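# Lay the front phone flat and move its stand back

## Task

Pick up the silver phone resting on the white stand closest to the robot and set it down flat on the table with its screen facing up. Then place that now-empty stand at the rear of the table, upright and still unfolded. Disturb nothing else, and finish with neither arm in contact with the phone, the stand or anything else.

## Robot and tools

Robot: two arms on a table, left_arm and right_arm. left_arm has a left hand and right_arm a right hand, each with five fingers. Base positions in the scene frame: left_arm at (+0.052, +0.286, 0) m and right_arm at (-0.042, -0.339, +0.003) m, both turned slightly about z. A post stands on the floor behind the arms. Loose objects may occasionally get a brief shove from outside.

Scene frame: the origin is at table-top height, halfway between the nominal bases. +x points out over the table, +z is up, and +y is toward left_arm. Image left and right do not follow the arm names. Positions and orientations in results (end_effector_position in metres, end_effector_quat_wxyz) use this frame and may be off by a few centimetres.

Hand point: a point fixed to the palm. Its +z runs along the straightened fingers, +y points out of the palm, and +x runs across the palm away from the thumb on the right hand (toward the thumb on the left hand). Straight fingers extend 0.06 to 0.07 m past the point along +z, with their centre lines 0.06 m behind it along -y. A wrist bracket on the little-finger side reaches 0.10 m across the palm and can strike things.

One row has 28 numbers, all in [-1, 1], and always covers both arms: left_arm dx, dy, dz, rx, ry, rz; then left hand little, ring, middle, index, thumb_bend, thumb_turn, force_limit, speed; then the same 14 for right_arm. The six pose numbers are an offset, not a pose. They are measured along the axes of that arm's Hand target as it was when the action or move began, and 1.0 equals 0.6 m or 180 degrees. rx, ry, rz form a single rotation vector. Every row in an action counts from the same start, so sending an offset again moves the arm further. Six zeros asks nothing new of that arm. Finger numbers are absolute targets: -1 is open or straight, +1 is closed; for thumb_turn, -1 puts the thumb beside the palm and +1 puts it opposite the fingers. force_limit runs from -1 (about 0 N) to +1 (10 N, 15 N for the two thumb motors). speed goes from near zero at -1 up to full speed at +0.48 and above. No number means no change: to keep a hand as it is, repeat the last eight hand numbers you sent it. Before any have been sent, use hand_measured followed by hand_force_limit and hand_speed.

Tools:
- execute_actions(actions, cameras): actions is a list of up to 15 rows; each row is one 1/30 s step, and the last row is held until step 15. It returns the robot state. Pictures come back only for an empty list or when cameras names them.
- move(target, speed, blend, blocking, cameras): target is one 28-number row, or a list of up to 15 rows that all count from the same starting Hand targets. The hand point travels in a straight line; paths share 10 s in total. speed is in m/s, 0.002 to 4.3, default 0.25 (turning up to twice that in rad/s). blend, in m, rounds the corners of a list; 0 stops at each target. blocking=false returns after about 0.5 s while the move continues. Paths do not avoid obstacles or the other arm. The result adds a move: line such as done, off_target, moving, held or fault, plus any limits (paced = clipped, held = steps withheld).
- wait(seconds): 0 to 3600; lets time pass without sending new commands.
- stop(): brakes a running move.
- zoom_image(camera, region): region [x0, y0, x1, y1] in pixels, at most 504 on each side, taken from the newest picture of cam_head_left, cam_head_right, cam_high, cam_left_wrist or cam_right_wrist (all 672x504).
- show_instructions(): shows the reference images.
- finished_scene(scene): ends the scene for good; scene is 1 or may be left out.

Results: Hand target is the last commanded pose after clipping, and the next offsets start from it. The hand often settles 1 to 3 cm short, usually low, and occasionally 5 cm. A later execute_actions call, even with zeros, asks for that pose again; otherwise send the remaining gap as an offset. Orientation is clipped to within 40 degrees of the current one at each step. Per hand, hand_measured, hand_stopped_by (moving, target, force, stalled, fault) and hand_load_n (fingertip newtons, positive when something pushes the finger open) follow the motor order. A grip that slips shows only as hand_load_n falling toward 0. Joint torques and Joint velocities are also reported.

Gripping: with the thumb turned opposite the fingers, the hand grasps objects about 0.035 to 0.065 m thick. The thumb tip and the index pad can pinch light objects up to about 0.08 m. For a soft grip, close at speed -0.94 or below. To tighten, raise force_limit and send a target more closed than hand_measured; to loosen, send one more open.

Avoid: dropping anything, even a few millimetres; releasing moving parts; fast impacts or hard pushes; knocking the stand over or folding it; and anything leaving the table, which fails the task. Do not let the hands or arms strike or press each other. Holding loads or pushing toward poses it cannot reach heats motors; at 100 °C an arm goes limp for 30 s or more. To end a push, command the target back past the hand point.

Each tool is called after "Emit:" as a command line: name --argument value for each argument, lists and objects as JSON in quotes; but a table of rows of numbers goes row by row, as --pt "numbers of a row", without its own name.

Reference images:

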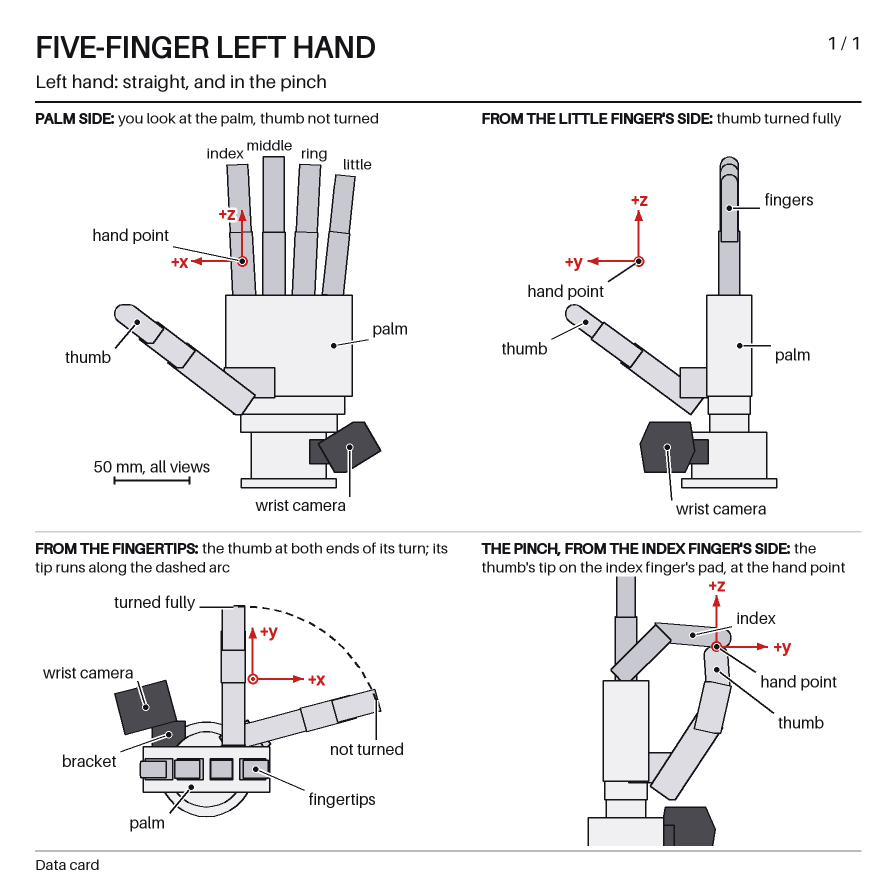

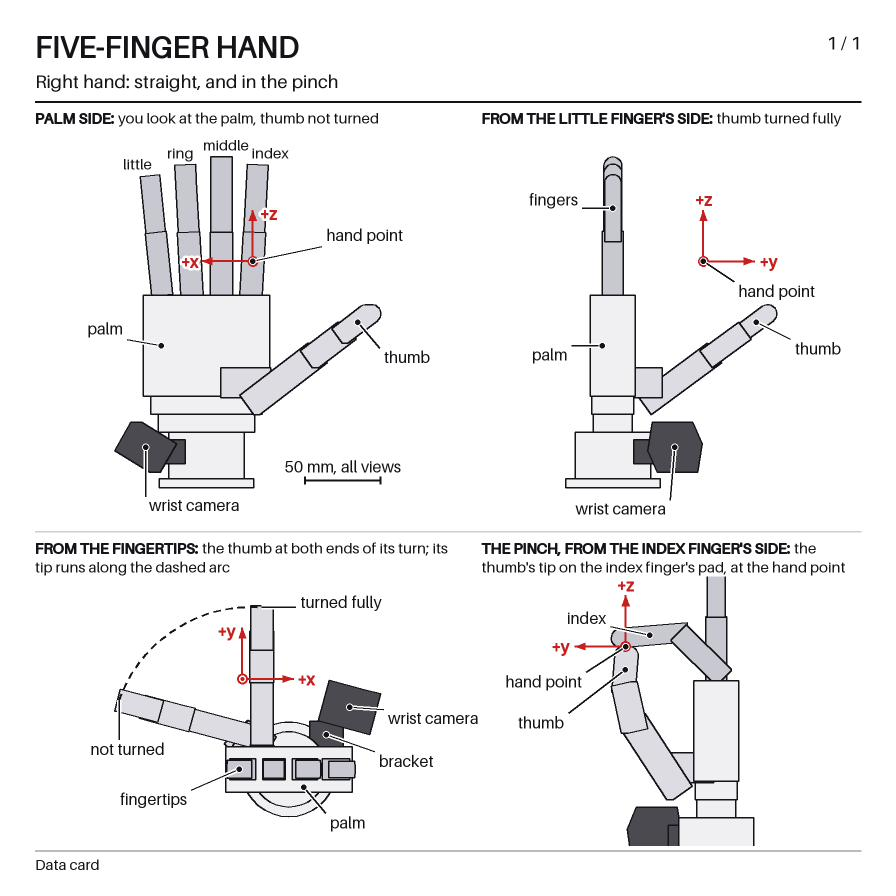

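## Session

Emit:
execute_actions --actions '[]'

Scene clock: 0.00 s.
left_arm: end_effector_position=(+0.1868, -0.2187, +0.2429) hand_measured=(-1.000, -1.000, -1.000, -1.000, -1.000, -1.000) hand_load_n=(+0.0, +0.0, +0.0, +0.0, +0.0, +0.0) hand_stopped_by=(target, target, target, target, target, target) hand_force_limit=0.00 hand_speed=-0.80 end_effector_quat_wxyz=(-0.129, +0.123, -0.657, +0.732) | right_arm: end_effector_position=(+0.5021, -0.3069, +0.4287) hand_measured=(-1.000, -1.000, -1.000, -1.000, -1.000, -1.000) hand_load_n=(+0.0, +0.0, +0.0, +0.0, +0.0, +0.0) hand_stopped_by=(target, target, target, target, target, target) hand_force_limit=0.00 hand_speed=-0.80 end_effector_quat_wxyz=(+0.489, -0.515, +0.486, -0.509)
Joint positions: left_arm=[-1.254 1.194 0.534 0.766 -0.061 -0.004] | right_arm=[0.014 1.055 1.043 0.008 0 -0.049]
Joint velocities: within noise
Joint torques (N m): no reading
Heat: left arm: hottest wrist yaw 42 °C; right arm: hottest elbow 39 °C.
Hand target: left_arm +0.1913, -0.2251, +0.2701; -0.130, +0.122, -0.636, +0.751 | right_arm +0.5020, -0.3110, +0.4641; +0.504, -0.495, +0.474, -0.526

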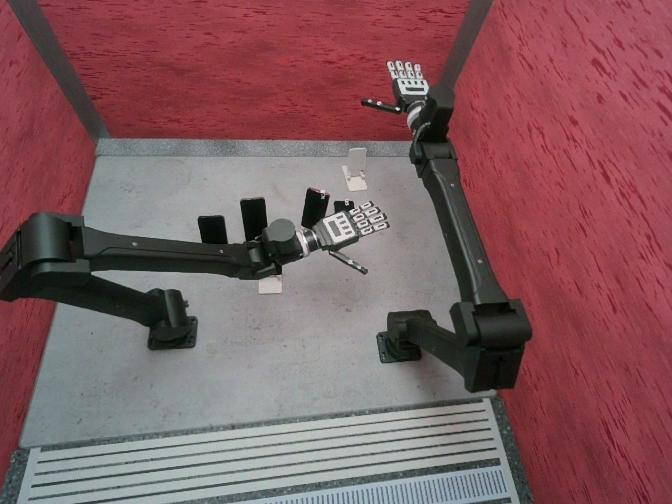

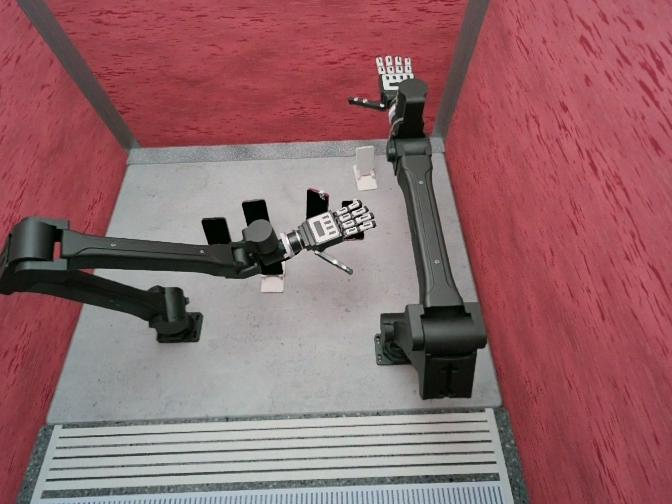

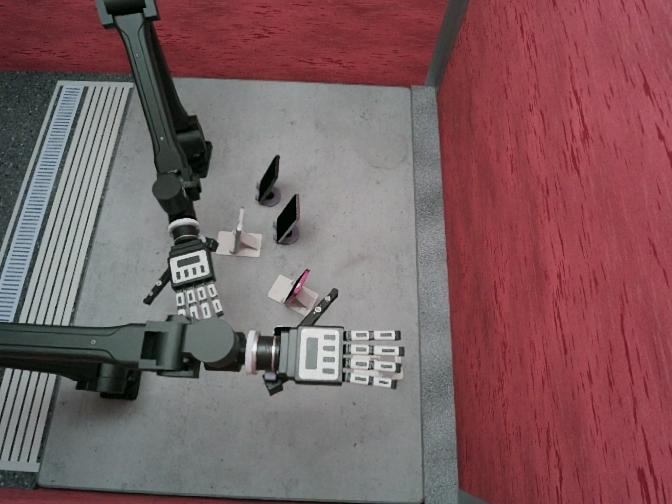

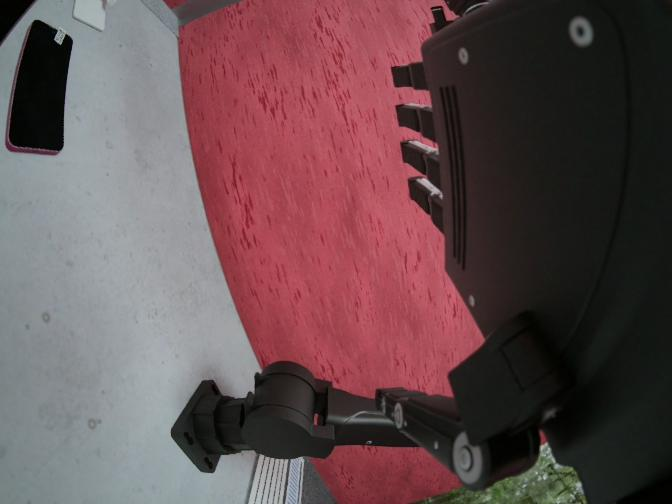

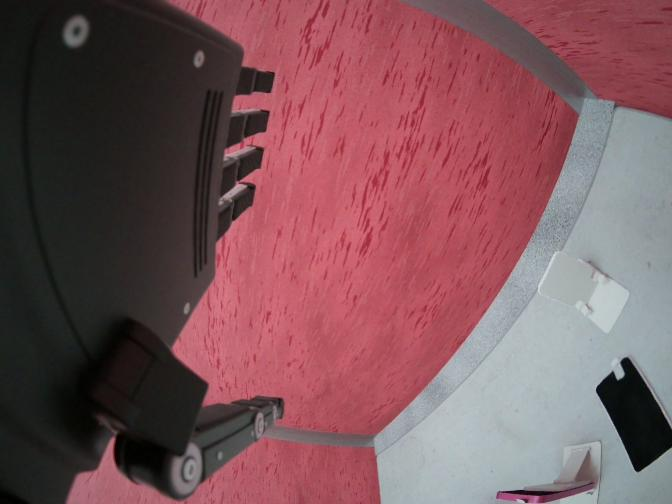

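Emit:
zoom_image --camera "cam_high" --region '[190, 130, 430, 330]'

Emit:
zoom_image --camera "cam_head_left" --region '[180, 130, 420, 310]'

Emit:
zoom_image --camera "cam_head_right" --region '[180, 130, 420, 310]'

Emit:
zoom_image --camera "cam_right_wrist" --region '[400, 204, 672, 504]'

Scaled by 2.100 from the camera's image (finer frame: 960x720).

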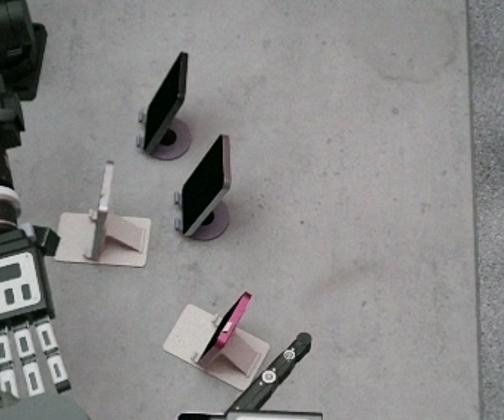

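Scaled by 2.100 from the camera's image (finer frame: 960x720).

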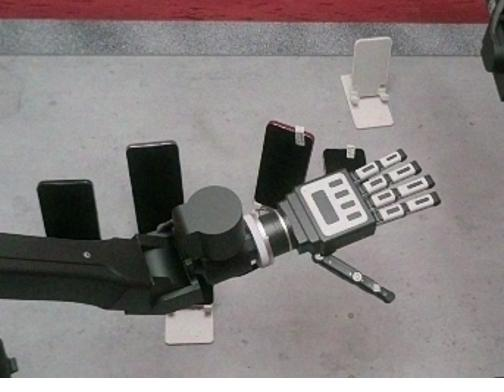

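Scaled by 2.100 from the camera's image (finer frame: 960x720).

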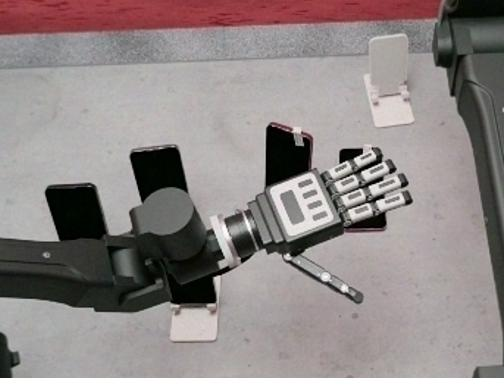

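Scaled by 1.680 from the camera's image (finer frame: 960x720).

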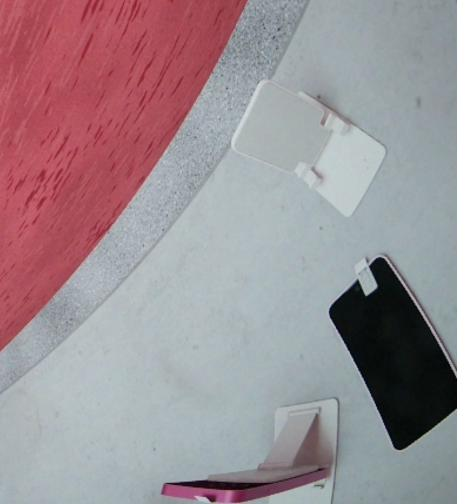

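Emit:
move --pt "-0.084 -0.197 -0.160 0.0015 -0.082 0.013 -1 -1 -1 -1 -1 -1 0 -0.8 0 0 0 0 0 0 -1 -1 -1 -1 -1 -1 0 -0.8" --pt "-0.637 -0.342 -0.467 0.006 -0.313 0.051 -1 -1 -1 -1 -1 -1 0 -0.8 0 0 0 0 0 0 -1 -1 -1 -1 -1 -1 0 -0.8" --pt "-0.667 -0.427 -0.983 0.0105 -0.575 0.094 -1 -1 -1 -1 -1 -1 0 -0.8 0 0 0 0 0 0 -1 -1 -1 -1 -1 -1 0 -0.8" --speed 0.3 --blend 0.05 --cameras '["all"]'

Scene clock: 202.80 s.
left_arm: end_effector_position=(+0.3460, +0.4999, +0.3745) hand_measured=(-1.000, -1.000, -1.000, -1.000, -1.000, -1.000) hand_load_n=(+0.0, +0.0, +0.0, -0.5, +0.0, -0.5) hand_stopped_by=(target, target, target, target, target, target) hand_force_limit=0.00 hand_speed=-0.80 end_effector_quat_wxyz=(+0.652, -0.605, +0.308, -0.337) | right_arm: end_effector_position=(+0.5021, -0.3069, +0.4287) hand_measured=(-1.000, -1.000, -1.000, -1.000, -1.000, -1.000) hand_load_n=(+0.0, +0.0, +0.0, +0.0, +0.0, +0.0) hand_stopped_by=(target, target, target, target, target, target) hand_force_limit=0.00 hand_speed=-0.80 end_effector_quat_wxyz=(+0.489, -0.515, +0.486, -0.509)
Joint positions: left_arm=[0.843 0.473 0.603 -0.051 0.199 -0.022] | right_arm=[0.014 1.055 1.043 0.008 0 -0.049]
Joint torques (N m): left_arm=[1.26 3.31 16.05 2.62 0.22 -0.13] | right_arm=[0.5 -4.66 14.22 2.61 0.02 -0.19]
Heat: left arm: hottest elbow 51 °C; right arm: hottest elbow 52 °C.
Hand target: left_arm +0.3502, +0.5000, +0.4210; +0.675, -0.579, +0.291, -0.354 | right_arm +0.5020, -0.3110, +0.4641; +0.504, -0.495, +0.474, -0.526
Off the commanded pose: left_arm 0.047 m, 5 deg | right_arm 0.036 m, 4 deg.
move: off_target (left_arm)
cam_left_wrist: T_world_to_cam=[[0.05474, -0.24918, 0.96691, -0.25928], [0.10175, -0.96193, -0.25366, 0.54029], [0.9933, 0.11227, -0.0273, -0.28032]] pos_world=[0.23766, 0.48658, 0.3801]

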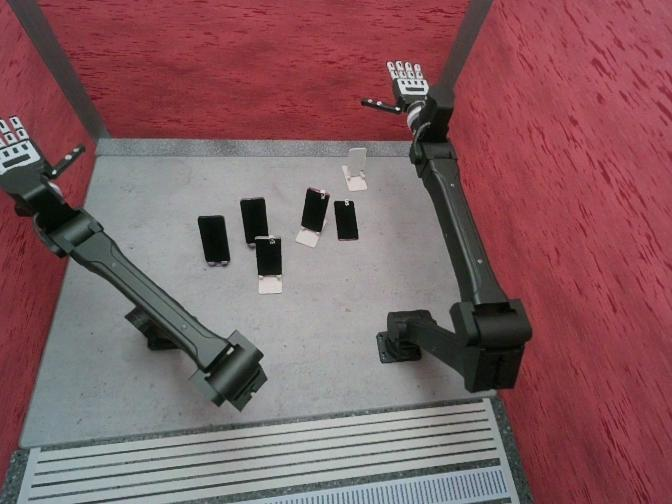

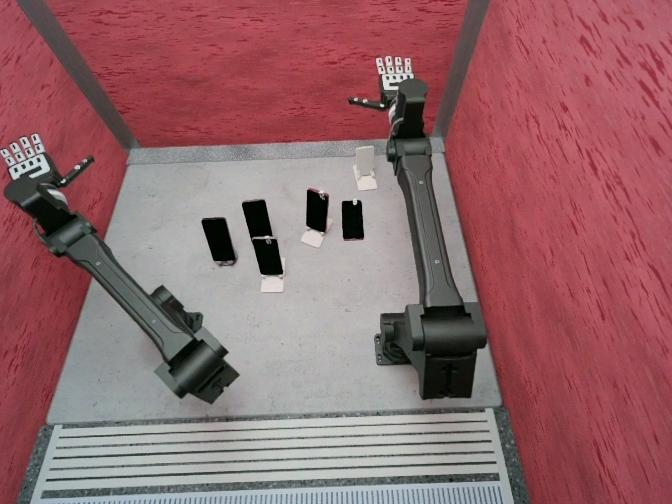

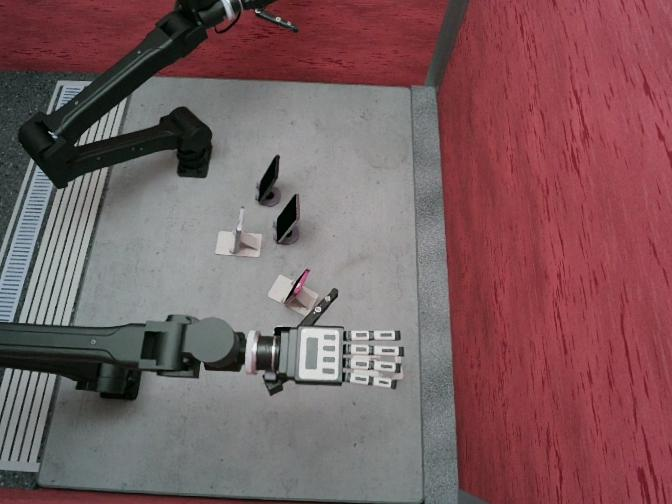

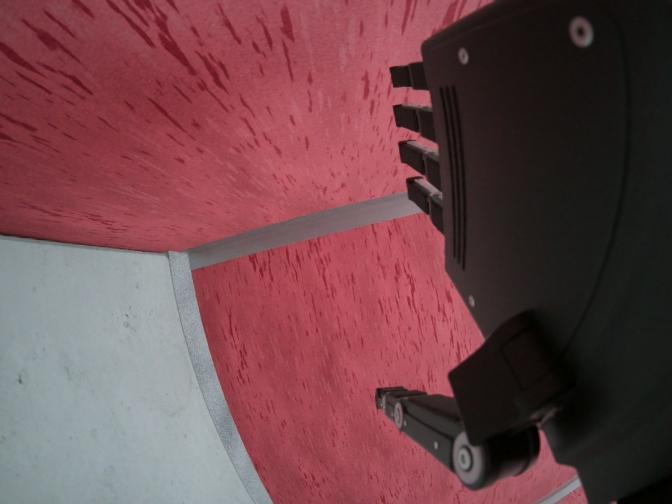

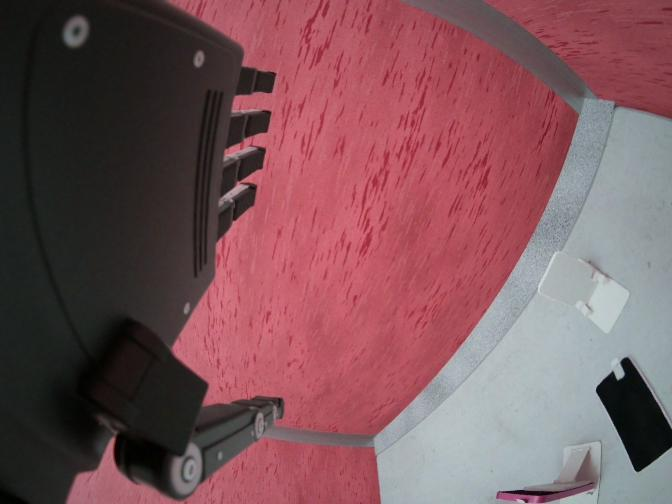

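Emit:
zoom_image --camera "cam_head_left" --region '[180, 180, 370, 310]'

Emit:
zoom_image --camera "cam_head_right" --region '[190, 180, 380, 310]'

Emit:
zoom_image --camera "cam_high" --region '[190, 140, 350, 330]'

Scaled by 2.653 from the camera's image (finer frame: 960x720).

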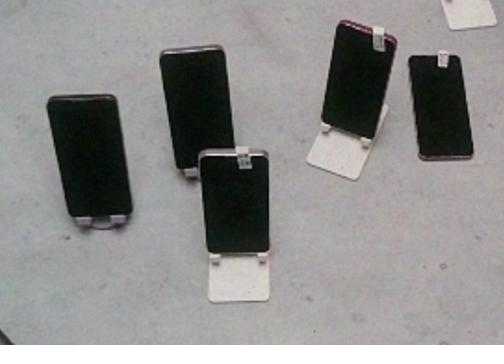

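Scaled by 2.653 from the camera's image (finer frame: 960x720).

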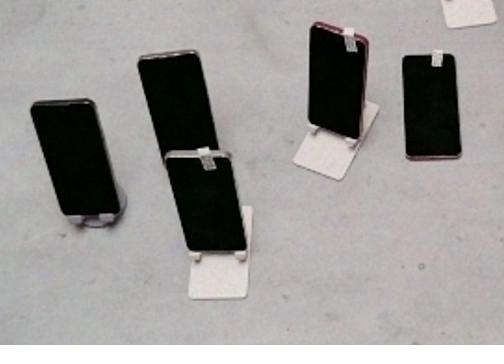

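Scaled by 2.653 from the camera's image (finer frame: 960x720).

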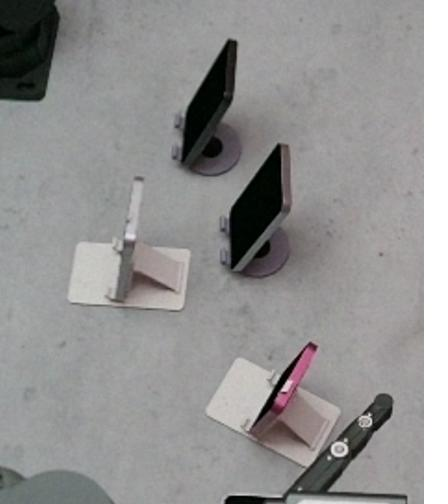

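Emit:
move --target '[-0,0,0,0,0,0,-1,-1,-1,-1,-1,-1,0,-0.8,-0.4448,0.2180,-0.6023,0.0734,-0.3580,-0.3356,-1,-1,-0.6,-0.6,-1,1,-0.2,-0.3]' --speed 0.25 --cameras '["all"]'

Scene clock: 370.47 s.
left_arm: end_effector_position=(+0.3460, +0.4999, +0.3745) hand_measured=(-1.000, -1.000, -1.000, -1.000, -1.000, -1.000) hand_load_n=(+0.0, +0.0, +0.0, +0.0, +0.0, +0.0) hand_stopped_by=(target, target, target, target, target, target) hand_force_limit=0.00 hand_speed=-0.80 end_effector_quat_wxyz=(+0.652, -0.605, +0.308, -0.337) | right_arm: end_effector_position=(+0.1959, -0.0849, +0.2754) hand_measured=(-1.000, -1.000, -0.600, -0.600, -1.000, +1.000) hand_load_n=(+0.0, -0.5, +0.0, +0.0, +0.0, +0.5) hand_stopped_by=(target, target, target, target, target, target) hand_force_limit=-0.20 hand_speed=-0.30 end_effector_quat_wxyz=(-0.362, +0.820, +0.141, +0.420)
Joint positions: left_arm=[0.843 0.473 0.603 -0.051 0.199 -0.022] | right_arm=[0.962 0.578 0.668 -0.486 0.069 -1.001]
Joint torques (N m): left_arm=[1.2 3.43 16.08 2.59 0.23 -0.13] | right_arm=[11.93 -1.03 12.98 1.62 0.21 -0.4]
Heat: left arm: hottest elbow 61 °C; right arm: hottest elbow 54 °C.
Hand target: left_arm +0.3502, +0.5000, +0.4210; +0.675, -0.579, +0.291, -0.354 | right_arm +0.1500, -0.0498, +0.3003; -0.400, +0.792, +0.208, +0.412
Off the commanded pose: left_arm 0.047 m, 5 deg | right_arm 0.063 m, 9 deg.
move: off_target (right_arm)
cam_left_wrist: T_world_to_cam=[[0.05474, -0.24918, 0.96691, -0.25928], [0.10175, -0.96193, -0.25366, 0.54029], [0.9933, 0.11227, -0.0273, -0.28032]] pos_world=[0.23766, 0.48658, 0.3801]
cam_right_wrist: T_world_to_cam=[[0.68763, -0.68245, -0.24784, -0.12333], [-0.6617, -0.44853, -0.60081, 0.25938], [0.29886, 0.57713, -0.76, 0.31339]] pos_world=[0.16278, -0.14869, 0.36345]

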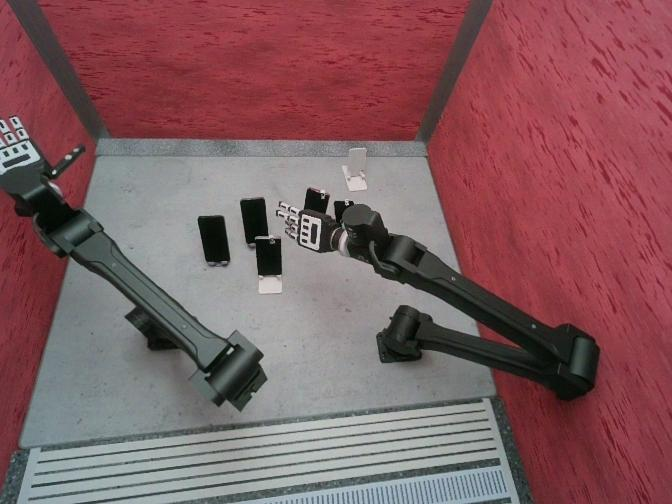

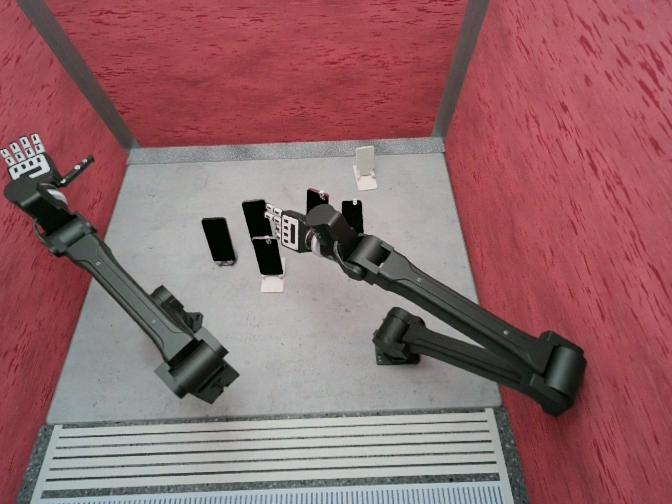

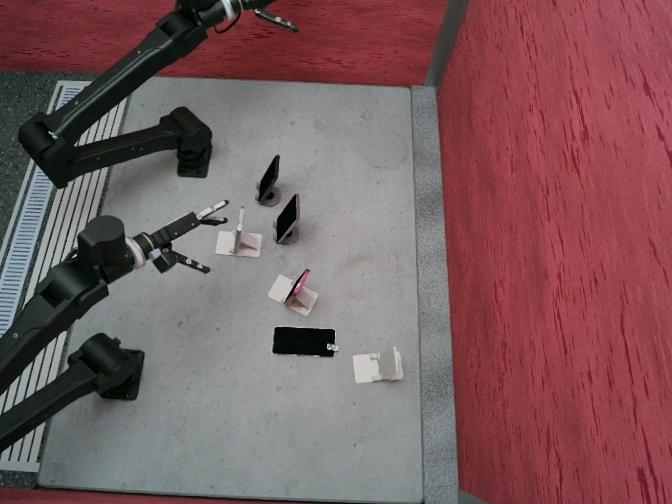

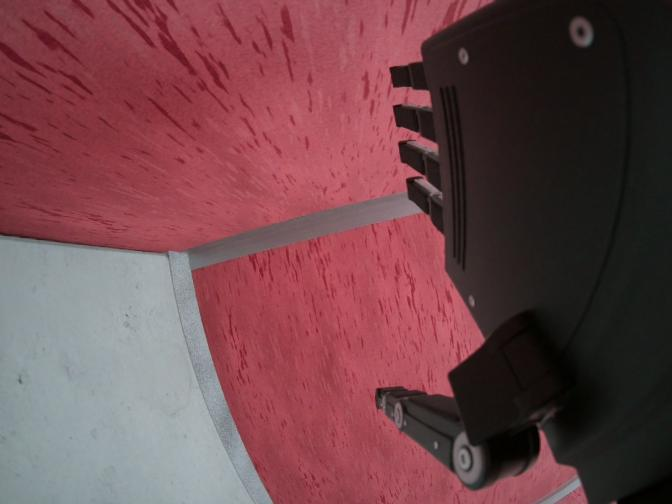

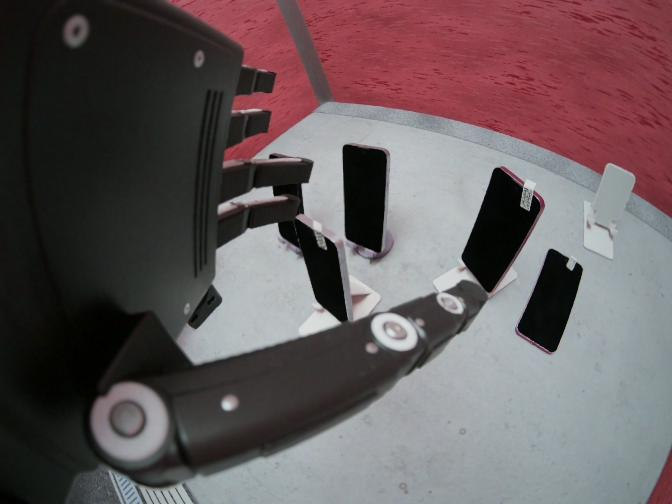

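Emit:
zoom_image --camera "cam_right_wrist" --region '[220, 150, 520, 375]'

Scaled by 1.680 from the camera's image (finer frame: 960x720).

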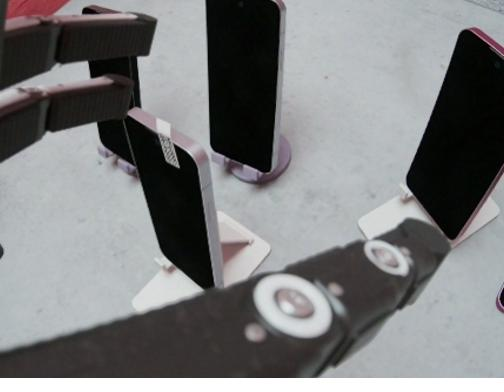

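Emit:
execute_actions --actions '[[[0,0,0,0,0,0,-1,-1,-1,-1,-1,-1,0,-0.8,0,0,0,0,0,0,-1,-1,-0.6,-0.6,-1,1,-0.2,-0.3]]]'

Scene clock: 434.30 s.
left_arm: end_effector_position=(+0.3460, +0.4999, +0.3745) hand_measured=(-1.000, -1.000, -1.000, -1.000, -1.000, -1.000) hand_load_n=(+0.0, +0.0, -0.5, +0.0, +0.0, +0.0) hand_stopped_by=(target, target, target, target, target, target) hand_force_limit=0.00 hand_speed=-0.80 end_effector_quat_wxyz=(+0.652, -0.605, +0.308, -0.337) | right_arm: end_effector_position=(+0.1959, -0.0849, +0.2754) hand_measured=(-1.000, -1.000, -0.600, -0.600, -1.000, +1.000) hand_load_n=(+0.0, -0.5, +0.0, +0.0, +0.0, +0.0) hand_stopped_by=(target, target, target, target, target, target) hand_force_limit=-0.20 hand_speed=-0.30 end_effector_quat_wxyz=(-0.362, +0.820, +0.141, +0.420)
Joint positions: left_arm=[0.843 0.473 0.603 -0.051 0.199 -0.022] | right_arm=[0.962 0.578 0.668 -0.486 0.069 -1.001]
Joint torques (N m): left_arm=[1.26 3.25 16.08 2.61 0.22 -0.13] | right_arm=[11.87 -0.85 12.98 1.61 0.21 -0.38]
Heat: left arm: hottest elbow 63 °C; right arm: hottest elbow 54 °C.
Hand target: left_arm +0.3502, +0.5000, +0.4210; +0.675, -0.579, +0.291, -0.354 | right_arm +0.1500, -0.0498, +0.3003; -0.400, +0.792, +0.208, +0.412
Off the commanded pose: left_arm 0.047 m, 5 deg | right_arm 0.063 m, 9 deg.
Step readings (end_effector_position of left_arm | right_arm):
0: (+0.3460, +0.4999, +0.3745) | (+0.1959, -0.0849, +0.2754)
1: (+0.3460, +0.4999, +0.3745) | (+0.1959, -0.0849, +0.2754)
2: (+0.3460, +0.4999, +0.3745) | (+0.1959, -0.0849, +0.2754)
4: (+0.3460, +0.4999, +0.3745) | (+0.1959, -0.0849, +0.2754)
8: (+0.3460, +0.4999, +0.3745) | (+0.1959, -0.0849, +0.2754)
15: (+0.3460, +0.4999, +0.3745) | (+0.1959, -0.0849, +0.2754)

Emit:
move --target '[0,0,0,0,0,0,-1,-1,-1,-1,-1,-1,0,-0.8,-0.2203,-0.0982,0.2152,0.0449,-0.0086,-0.0255,-1,-1,-0.6,-0.6,-1,1,-0.2,-0.3]' --speed 0.15 --cameras '["cam_high","cam_right_wrist","cam_head_left"]'

Scene clock: 455.53 s.
left_arm: end_effector_position=(+0.3460, +0.4999, +0.3745) hand_measured=(-1.000, -1.000, -1.000, -1.000, -1.000, -1.000) hand_load_n=(-0.5, +0.0, +0.0, -0.5, +0.0, -0.5) hand_stopped_by=(target, target, target, target, target, target) hand_force_limit=0.00 hand_speed=-0.80 end_effector_quat_wxyz=(+0.652, -0.605, +0.308, -0.337) | right_arm: end_effector_position=(+0.1022, +0.0781, +0.1579) hand_measured=(-1.000, -1.000, -0.600, -0.600, -1.000, +1.000) hand_load_n=(+0.0, +0.0, +0.0, +0.0, +0.0, +0.5) hand_stopped_by=(target, target, target, target, target, target) hand_force_limit=-0.20 hand_speed=-0.30 end_effector_quat_wxyz=(-0.417, +0.774, +0.276, +0.390)
Joint positions: left_arm=[0.843 0.473 0.603 -0.051 0.199 -0.022] | right_arm=[1.427 1.032 0.514 0.151 0.244 -1.001]
Joint torques (N m): left_arm=[1.2 3.43 16.06 2.62 0.22 -0.12] | right_arm=[1.32 -2.61 10.8 3.47 0.27 -0.25]
Heat: left arm: hottest elbow 64 °C; right arm: hottest elbow 54 °C.
Hand target: left_arm +0.3502, +0.5000, +0.4210; +0.675, -0.579, +0.291, -0.354 | right_arm +0.0980, +0.0891, +0.1754; -0.435, +0.758, +0.273, +0.401
Off the commanded pose: left_arm 0.047 m, 5 deg | right_arm 0.021 m, 3 deg.
move: off_target (right_arm)
cam_right_wrist: T_world_to_cam=[[0.87504, -0.44401, -0.19277, -0.02328], [-0.45482, -0.61788, -0.64138, 0.19845], [0.16567, 0.64891, -0.74261, 0.16321]] pos_world=[0.08359, 0.00637, 0.24399]
Images, in order (width x height): cam_head_left 672x504, cam_high 672x504, cam_right_wrist 672x504.

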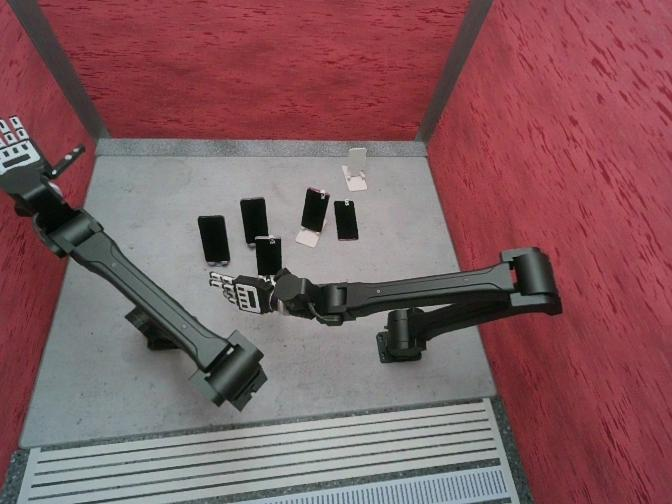

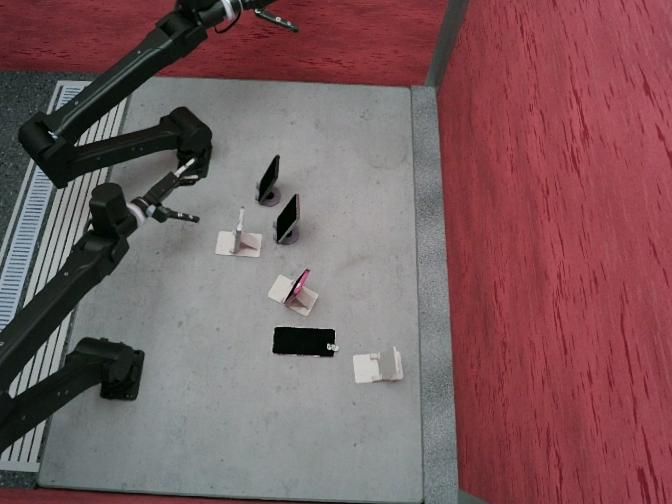

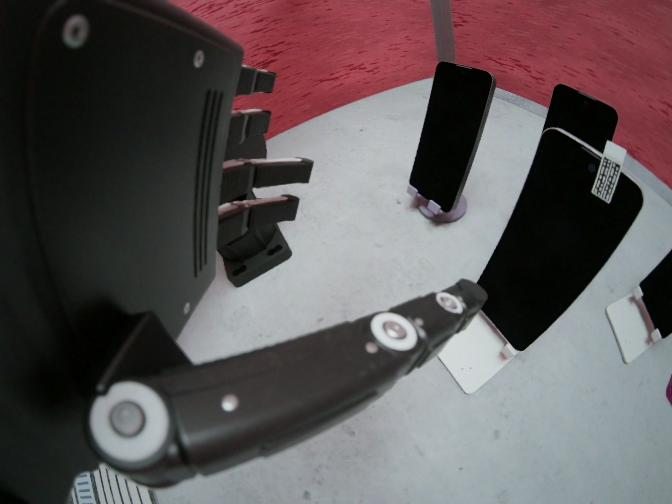

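Emit:
zoom_image --camera "cam_right_wrist" --region '[420, 100, 672, 400]'

Scaled by 1.680 from the camera's image (finer frame: 960x720).

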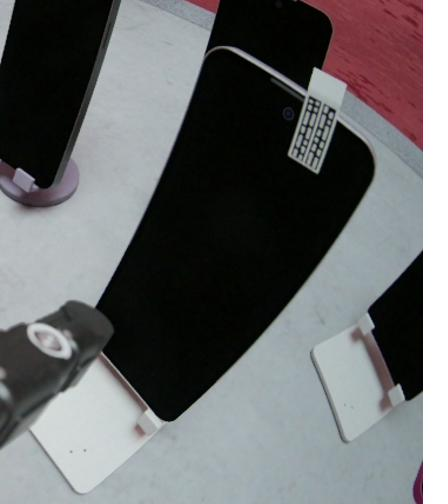

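Emit:
move --target '[0,0,0,0,0,0,-1,-1,-1,-1,-1,-1,0,-0.8,0.0503,0.0587,-0.0443,-0.0334,0.0215,0.0266,-1,-1,-0.6,-0.6,-1,1,-0.2,-0.3]' --speed 0.1 --cameras '["cam_right_wrist"]'

Scene clock: 529.50 s.
left_arm: end_effector_position=(+0.3460, +0.4999, +0.3745) hand_measured=(-1.000, -1.000, -1.000, -1.000, -1.000, -1.000) hand_load_n=(+0.0, +0.0, +0.0, +0.0, +0.0, -0.5) hand_stopped_by=(target, target, target, target, target, target) hand_force_limit=0.00 hand_speed=-0.80 end_effector_quat_wxyz=(+0.652, -0.605, +0.308, -0.337) | right_arm: end_effector_position=(+0.1220, +0.0545, +0.1826) hand_measured=(-1.000, -1.000, -0.600, -0.600, -1.000, +1.000) hand_load_n=(+0.5, +0.0, +0.0, +0.0, +0.0, +0.0) hand_stopped_by=(target, target, target, target, target, target) hand_force_limit=-0.20 hand_speed=-0.30 end_effector_quat_wxyz=(-0.418, +0.778, +0.223, +0.413)
Joint positions: left_arm=[0.843 0.473 0.603 -0.051 0.199 -0.022] | right_arm=[1.388 0.935 0.509 0.097 0.297 -0.958]
Joint torques (N m): left_arm=[1.2 3.55 16.12 2.65 0.23 -0.13] | right_arm=[-0.44 -2.9 10.84 1.61 0.23 -0.11]
Heat: left arm: hottest elbow 65 °C; right arm: hottest elbow 54 °C.
Hand target: left_arm +0.3502, +0.5000, +0.4210; +0.675, -0.579, +0.291, -0.354 | right_arm +0.1310, +0.0511, +0.1933; -0.420, +0.777, +0.205, +0.422
Off the commanded pose: left_arm 0.047 m, 5 deg | right_arm 0.014 m, 2 deg.
move: off_target (right_arm)
cam_right_wrist: T_world_to_cam=[[0.82278, -0.52049, -0.22833, -0.02921], [-0.522, -0.53308, -0.66584, 0.21678], [0.22484, 0.66703, -0.7103, 0.17957]] pos_world=[0.09682, -0.01942, 0.26522]

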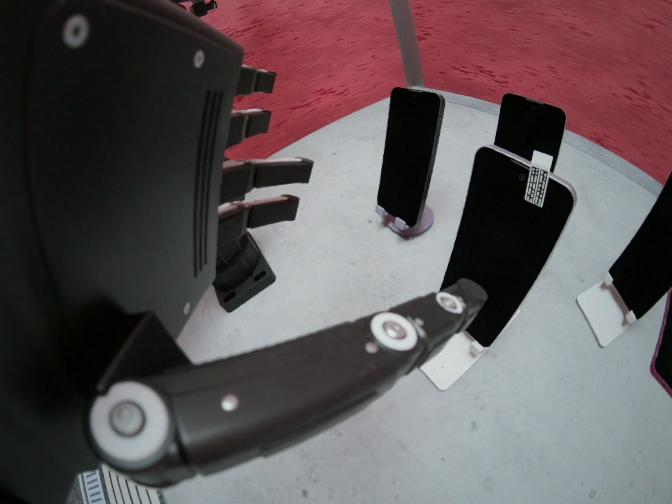

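Emit:
move --target '[0,0,0,0,0,0,-1,-1,-1,-1,-1,-1,0,-0.8,0.0023,0.0873,0.0343,-0.016,0,0,-1,-1,-0.6,-0.6,-1,1,-0.2,-0.3]' --speed 0.08 --cameras '["cam_right_wrist","cam_high"]'

Scene clock: 564.10 s.
left_arm: end_effector_position=(+0.3460, +0.4999, +0.3745) hand_measured=(-1.000, -1.000, -1.000, -1.000, -1.000, -1.000) hand_load_n=(+0.0, +0.0, +0.0, +0.0, +0.0, -0.5) hand_stopped_by=(target, target, target, target, target, target) hand_force_limit=0.00 hand_speed=-0.80 end_effector_quat_wxyz=(+0.652, -0.605, +0.308, -0.337) | right_arm: end_effector_position=(+0.1652, +0.0342, +0.1481) hand_measured=(-1.000, -1.000, -0.600, -0.600, -1.000, +1.000) hand_load_n=(+0.0, +0.0, +0.0, +0.0, +0.0, +0.0) hand_stopped_by=(target, target, target, target, target, target) hand_force_limit=-0.20 hand_speed=-0.30 end_effector_quat_wxyz=(-0.393, +0.800, +0.200, +0.408)
Joint positions: left_arm=[0.843 0.473 0.603 -0.051 0.199 -0.022] | right_arm=[1.238 0.991 0.472 0.143 0.205 -0.969]
Joint torques (N m): left_arm=[1.32 3.25 16.06 2.63 0.21 -0.13] | right_arm=[-0.32 -1.9 10.67 3.47 -0.07 -0.38]
Heat: left arm: hottest elbow 66 °C; right arm: hottest elbow 53 °C.
Hand target: left_arm +0.3502, +0.5000, +0.4210; +0.675, -0.579, +0.291, -0.354 | right_arm +0.1770, +0.0386, +0.1634; -0.401, +0.787, +0.195, +0.427
Off the commanded pose: left_arm 0.047 m, 5 deg | right_arm 0.020 m, 3 deg.
move: off_target (right_arm)
cam_right_wrist: T_world_to_cam=[[0.78186, -0.57836, -0.23281, -0.07387], [-0.57581, -0.52668, -0.62534, 0.20815], [0.23905, 0.62298, -0.74482, 0.16308]] pos_world=[0.13863, -0.03469, 0.23443]
Images, in order (width x height): cam_high 672x504, cam_right_wrist 672x504.

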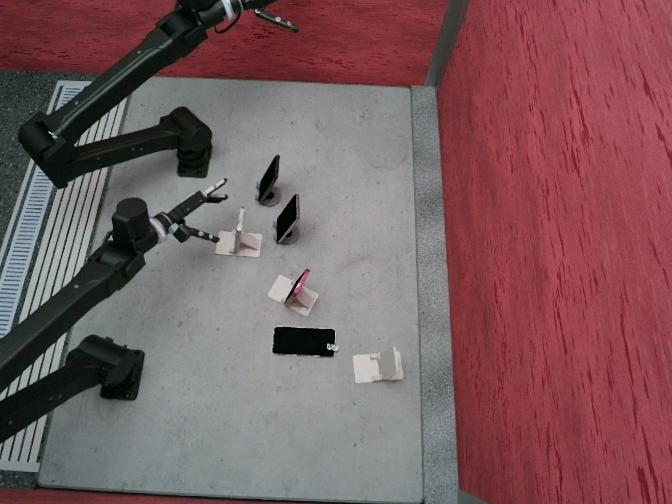

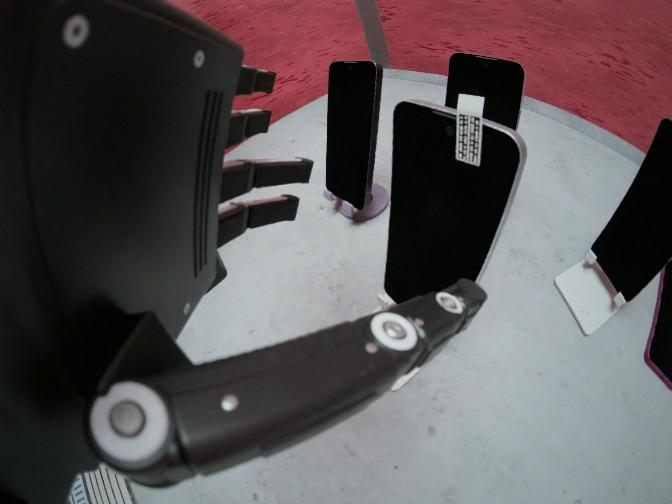

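Emit:
move --target '[0,0,0,0,0,0,-1,-1,-1,-1,-1,-1,0,-0.8,0.0043,0.047,0.0314,0,0,0,-1,-1,-0.6,-0.6,-1,1,-0.2,-0.3]' --speed 0.06 --cameras '["cam_right_wrist","cam_high"]'

Scene clock: 589.23 s.
left_arm: end_effector_position=(+0.3460, +0.4999, +0.3745) hand_measured=(-1.000, -1.000, -1.000, -1.000, -1.000, -1.000) hand_load_n=(+0.0, +0.0, +0.0, +0.0, +0.0, +0.0) hand_stopped_by=(target, target, target, target, target, target) hand_force_limit=0.00 hand_speed=-0.80 end_effector_quat_wxyz=(+0.652, -0.605, +0.308, -0.337) | right_arm: end_effector_position=(+0.1933, +0.0335, +0.1317) hand_measured=(-1.000, -1.000, -0.600, -0.600, -1.000, +1.000) hand_load_n=(+0.0, +0.0, +0.0, +0.0, +0.0, +0.5) hand_stopped_by=(target, target, target, target, target, target) hand_force_limit=-0.20 hand_speed=-0.30 end_effector_quat_wxyz=(-0.395, +0.800, +0.200, +0.406)
Joint positions: left_arm=[0.843 0.473 0.603 -0.051 0.199 -0.022] | right_arm=[1.14 1.064 0.463 0.232 0.11 -1.001]
Joint torques (N m): left_arm=[1.2 3.25 16.06 2.61 0.22 -0.14] | right_arm=[-0.44 -2.37 10.19 3.49 -0.09 -0.38]
Heat: left arm: hottest elbow 67 °C; right arm: hottest elbow 52 °C.
Hand target: left_arm +0.3502, +0.5000, +0.4210; +0.675, -0.579, +0.291, -0.354 | right_arm +0.2065, +0.0366, +0.1465; -0.401, +0.787, +0.195, +0.427
Off the commanded pose: left_arm 0.047 m, 5 deg | right_arm 0.020 m, 3 deg.
move: off_target (right_arm)
cam_right_wrist: T_world_to_cam=[[0.78206, -0.57611, -0.23766, -0.09955], [-0.5773, -0.52604, -0.6245, 0.21386], [0.23477, 0.6256, -0.74398, 0.14521]] pos_world=[0.16723, -0.03569, 0.21793]
Images, in order (width x height): cam_high 672x504, cam_right_wrist 672x504.

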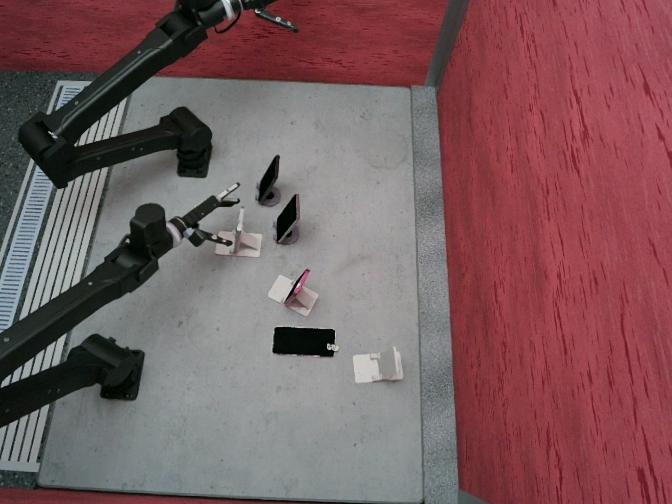

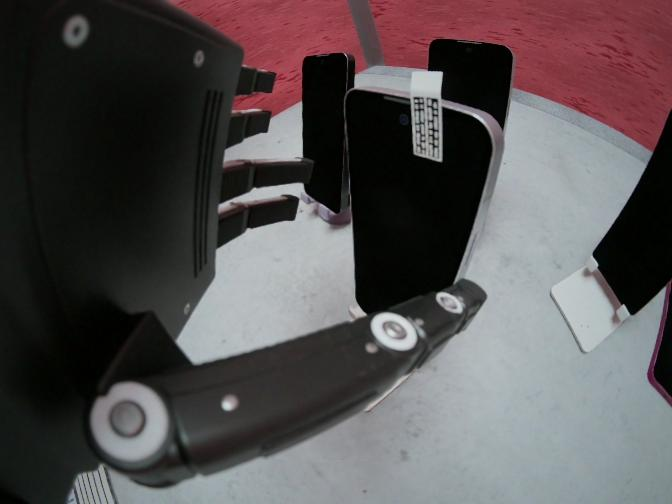

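Emit:
zoom_image --camera "cam_right_wrist" --region '[280, 60, 530, 380]'

Emit:
zoom_image --camera "cam_high" --region '[170, 150, 320, 280]'

Scaled by 1.575 from the camera's image (finer frame: 960x720).

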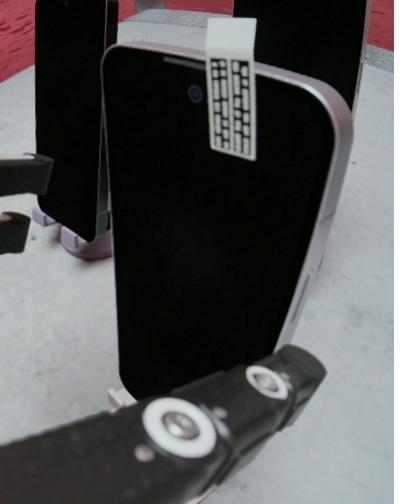

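Scaled by 3.360 from the camera's image (finer frame: 960x720).

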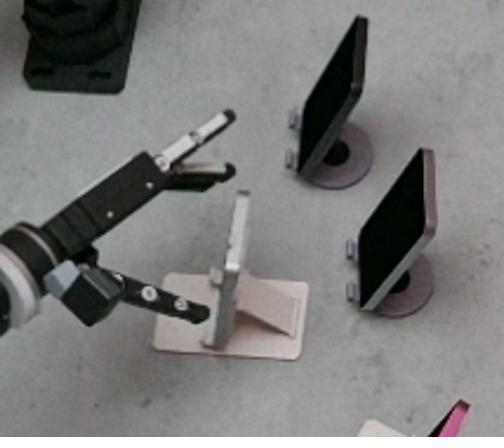

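Emit:
move --target '[0,0,0,0,0,0,-1,-1,-1,-1,-1,-1,0,-0.8,-0.001,0.0215,0.0225,0,0,0,-1,-1,-0.6,-0.6,-1,1,-0.2,-0.3]' --speed 0.05 --cameras '["cam_right_wrist","cam_high"]'

Emit:
zoom_image --camera "cam_high" --region '[170, 150, 320, 280]'

Emit:
zoom_image --camera "cam_right_wrist" --region '[240, 60, 540, 380]'

Scene clock: 622.97 s.
left_arm: end_effector_position=(+0.3460, +0.4999, +0.3745) hand_measured=(-1.000, -1.000, -1.000, -1.000, -1.000, -1.000) hand_load_n=(+0.0, +0.0, +0.0, +0.0, +0.0, -0.5) hand_stopped_by=(target, target, target, target, target, target) hand_force_limit=0.00 hand_speed=-0.80 end_effector_quat_wxyz=(+0.652, -0.605, +0.308, -0.337) | right_arm: end_effector_position=(+0.2073, +0.0354, +0.1183) hand_measured=(-1.000, -1.000, -0.600, -0.600, -1.000, +1.000) hand_load_n=(+0.0, +0.0, +0.0, -0.5, +0.0, +0.0) hand_stopped_by=(target, target, target, target, target, target) hand_force_limit=-0.20 hand_speed=-0.30 end_effector_quat_wxyz=(-0.394, +0.801, +0.199, +0.404)
Joint positions: left_arm=[0.843 0.473 0.603 -0.051 0.199 -0.022] | right_arm=[1.098 1.126 0.463 0.289 0.072 -1.014]
Joint torques (N m): left_arm=[1.32 3.31 16.06 2.63 0.22 -0.13] | right_arm=[-0.38 -2.84 10.19 3.54 -0.1 -0.37]
Heat: left arm: hottest elbow 67 °C; right arm: hottest elbow 52 °C.
Hand target: left_arm +0.3502, +0.5000, +0.4210; +0.675, -0.579, +0.291, -0.354 | right_arm +0.2215, +0.0396, +0.1358; -0.401, +0.787, +0.195, +0.427
Off the commanded pose: left_arm 0.047 m, 5 deg | right_arm 0.023 m, 3 deg.
move: off_target (right_arm)
cam_right_wrist: T_world_to_cam=[[0.78017, -0.57808, -0.23908, -0.1119], [-0.58097, -0.52782, -0.61958, 0.21487], [0.23197, 0.62228, -0.74764, 0.13196]] pos_world=[0.18153, -0.03339, 0.20504]
Images, in order (width x height): cam_high 672x504, cam_right_wrist 672x504.

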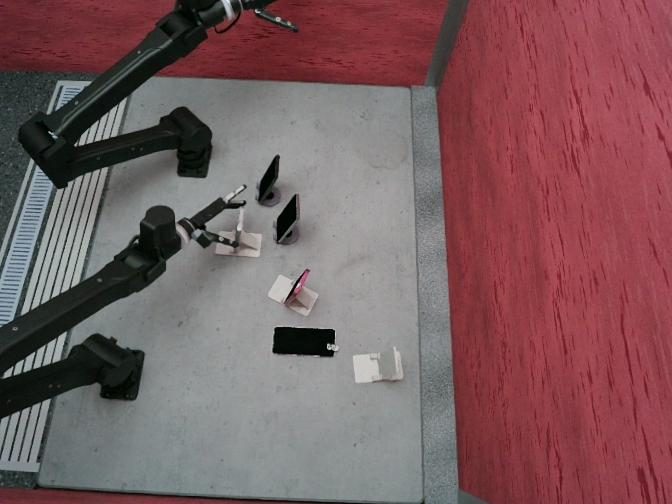

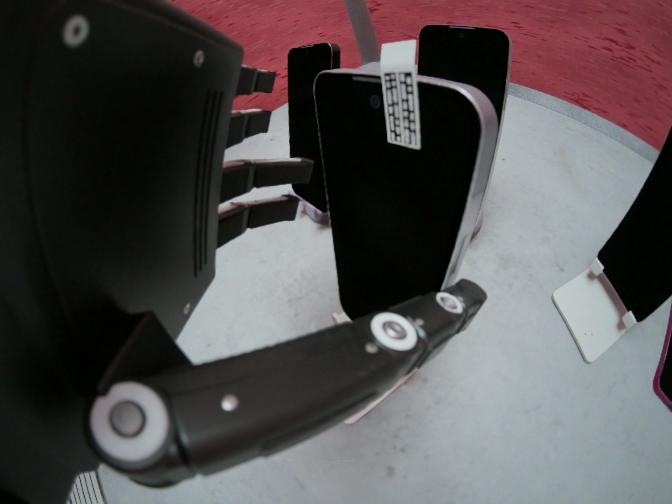

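Scaled by 3.360 from the camera's image (finer frame: 960x720).

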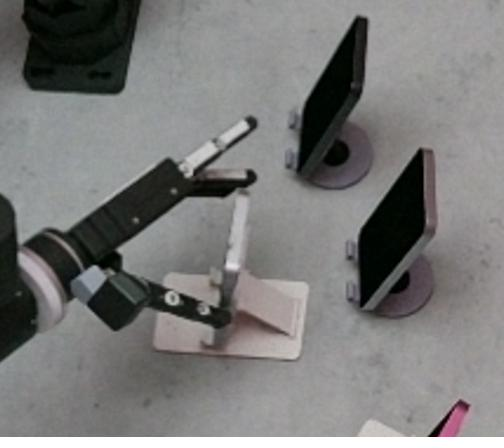

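Scaled by 1.575 from the camera's image (finer frame: 960x720).

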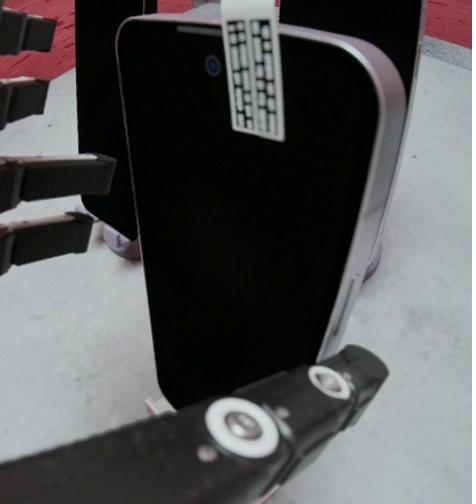

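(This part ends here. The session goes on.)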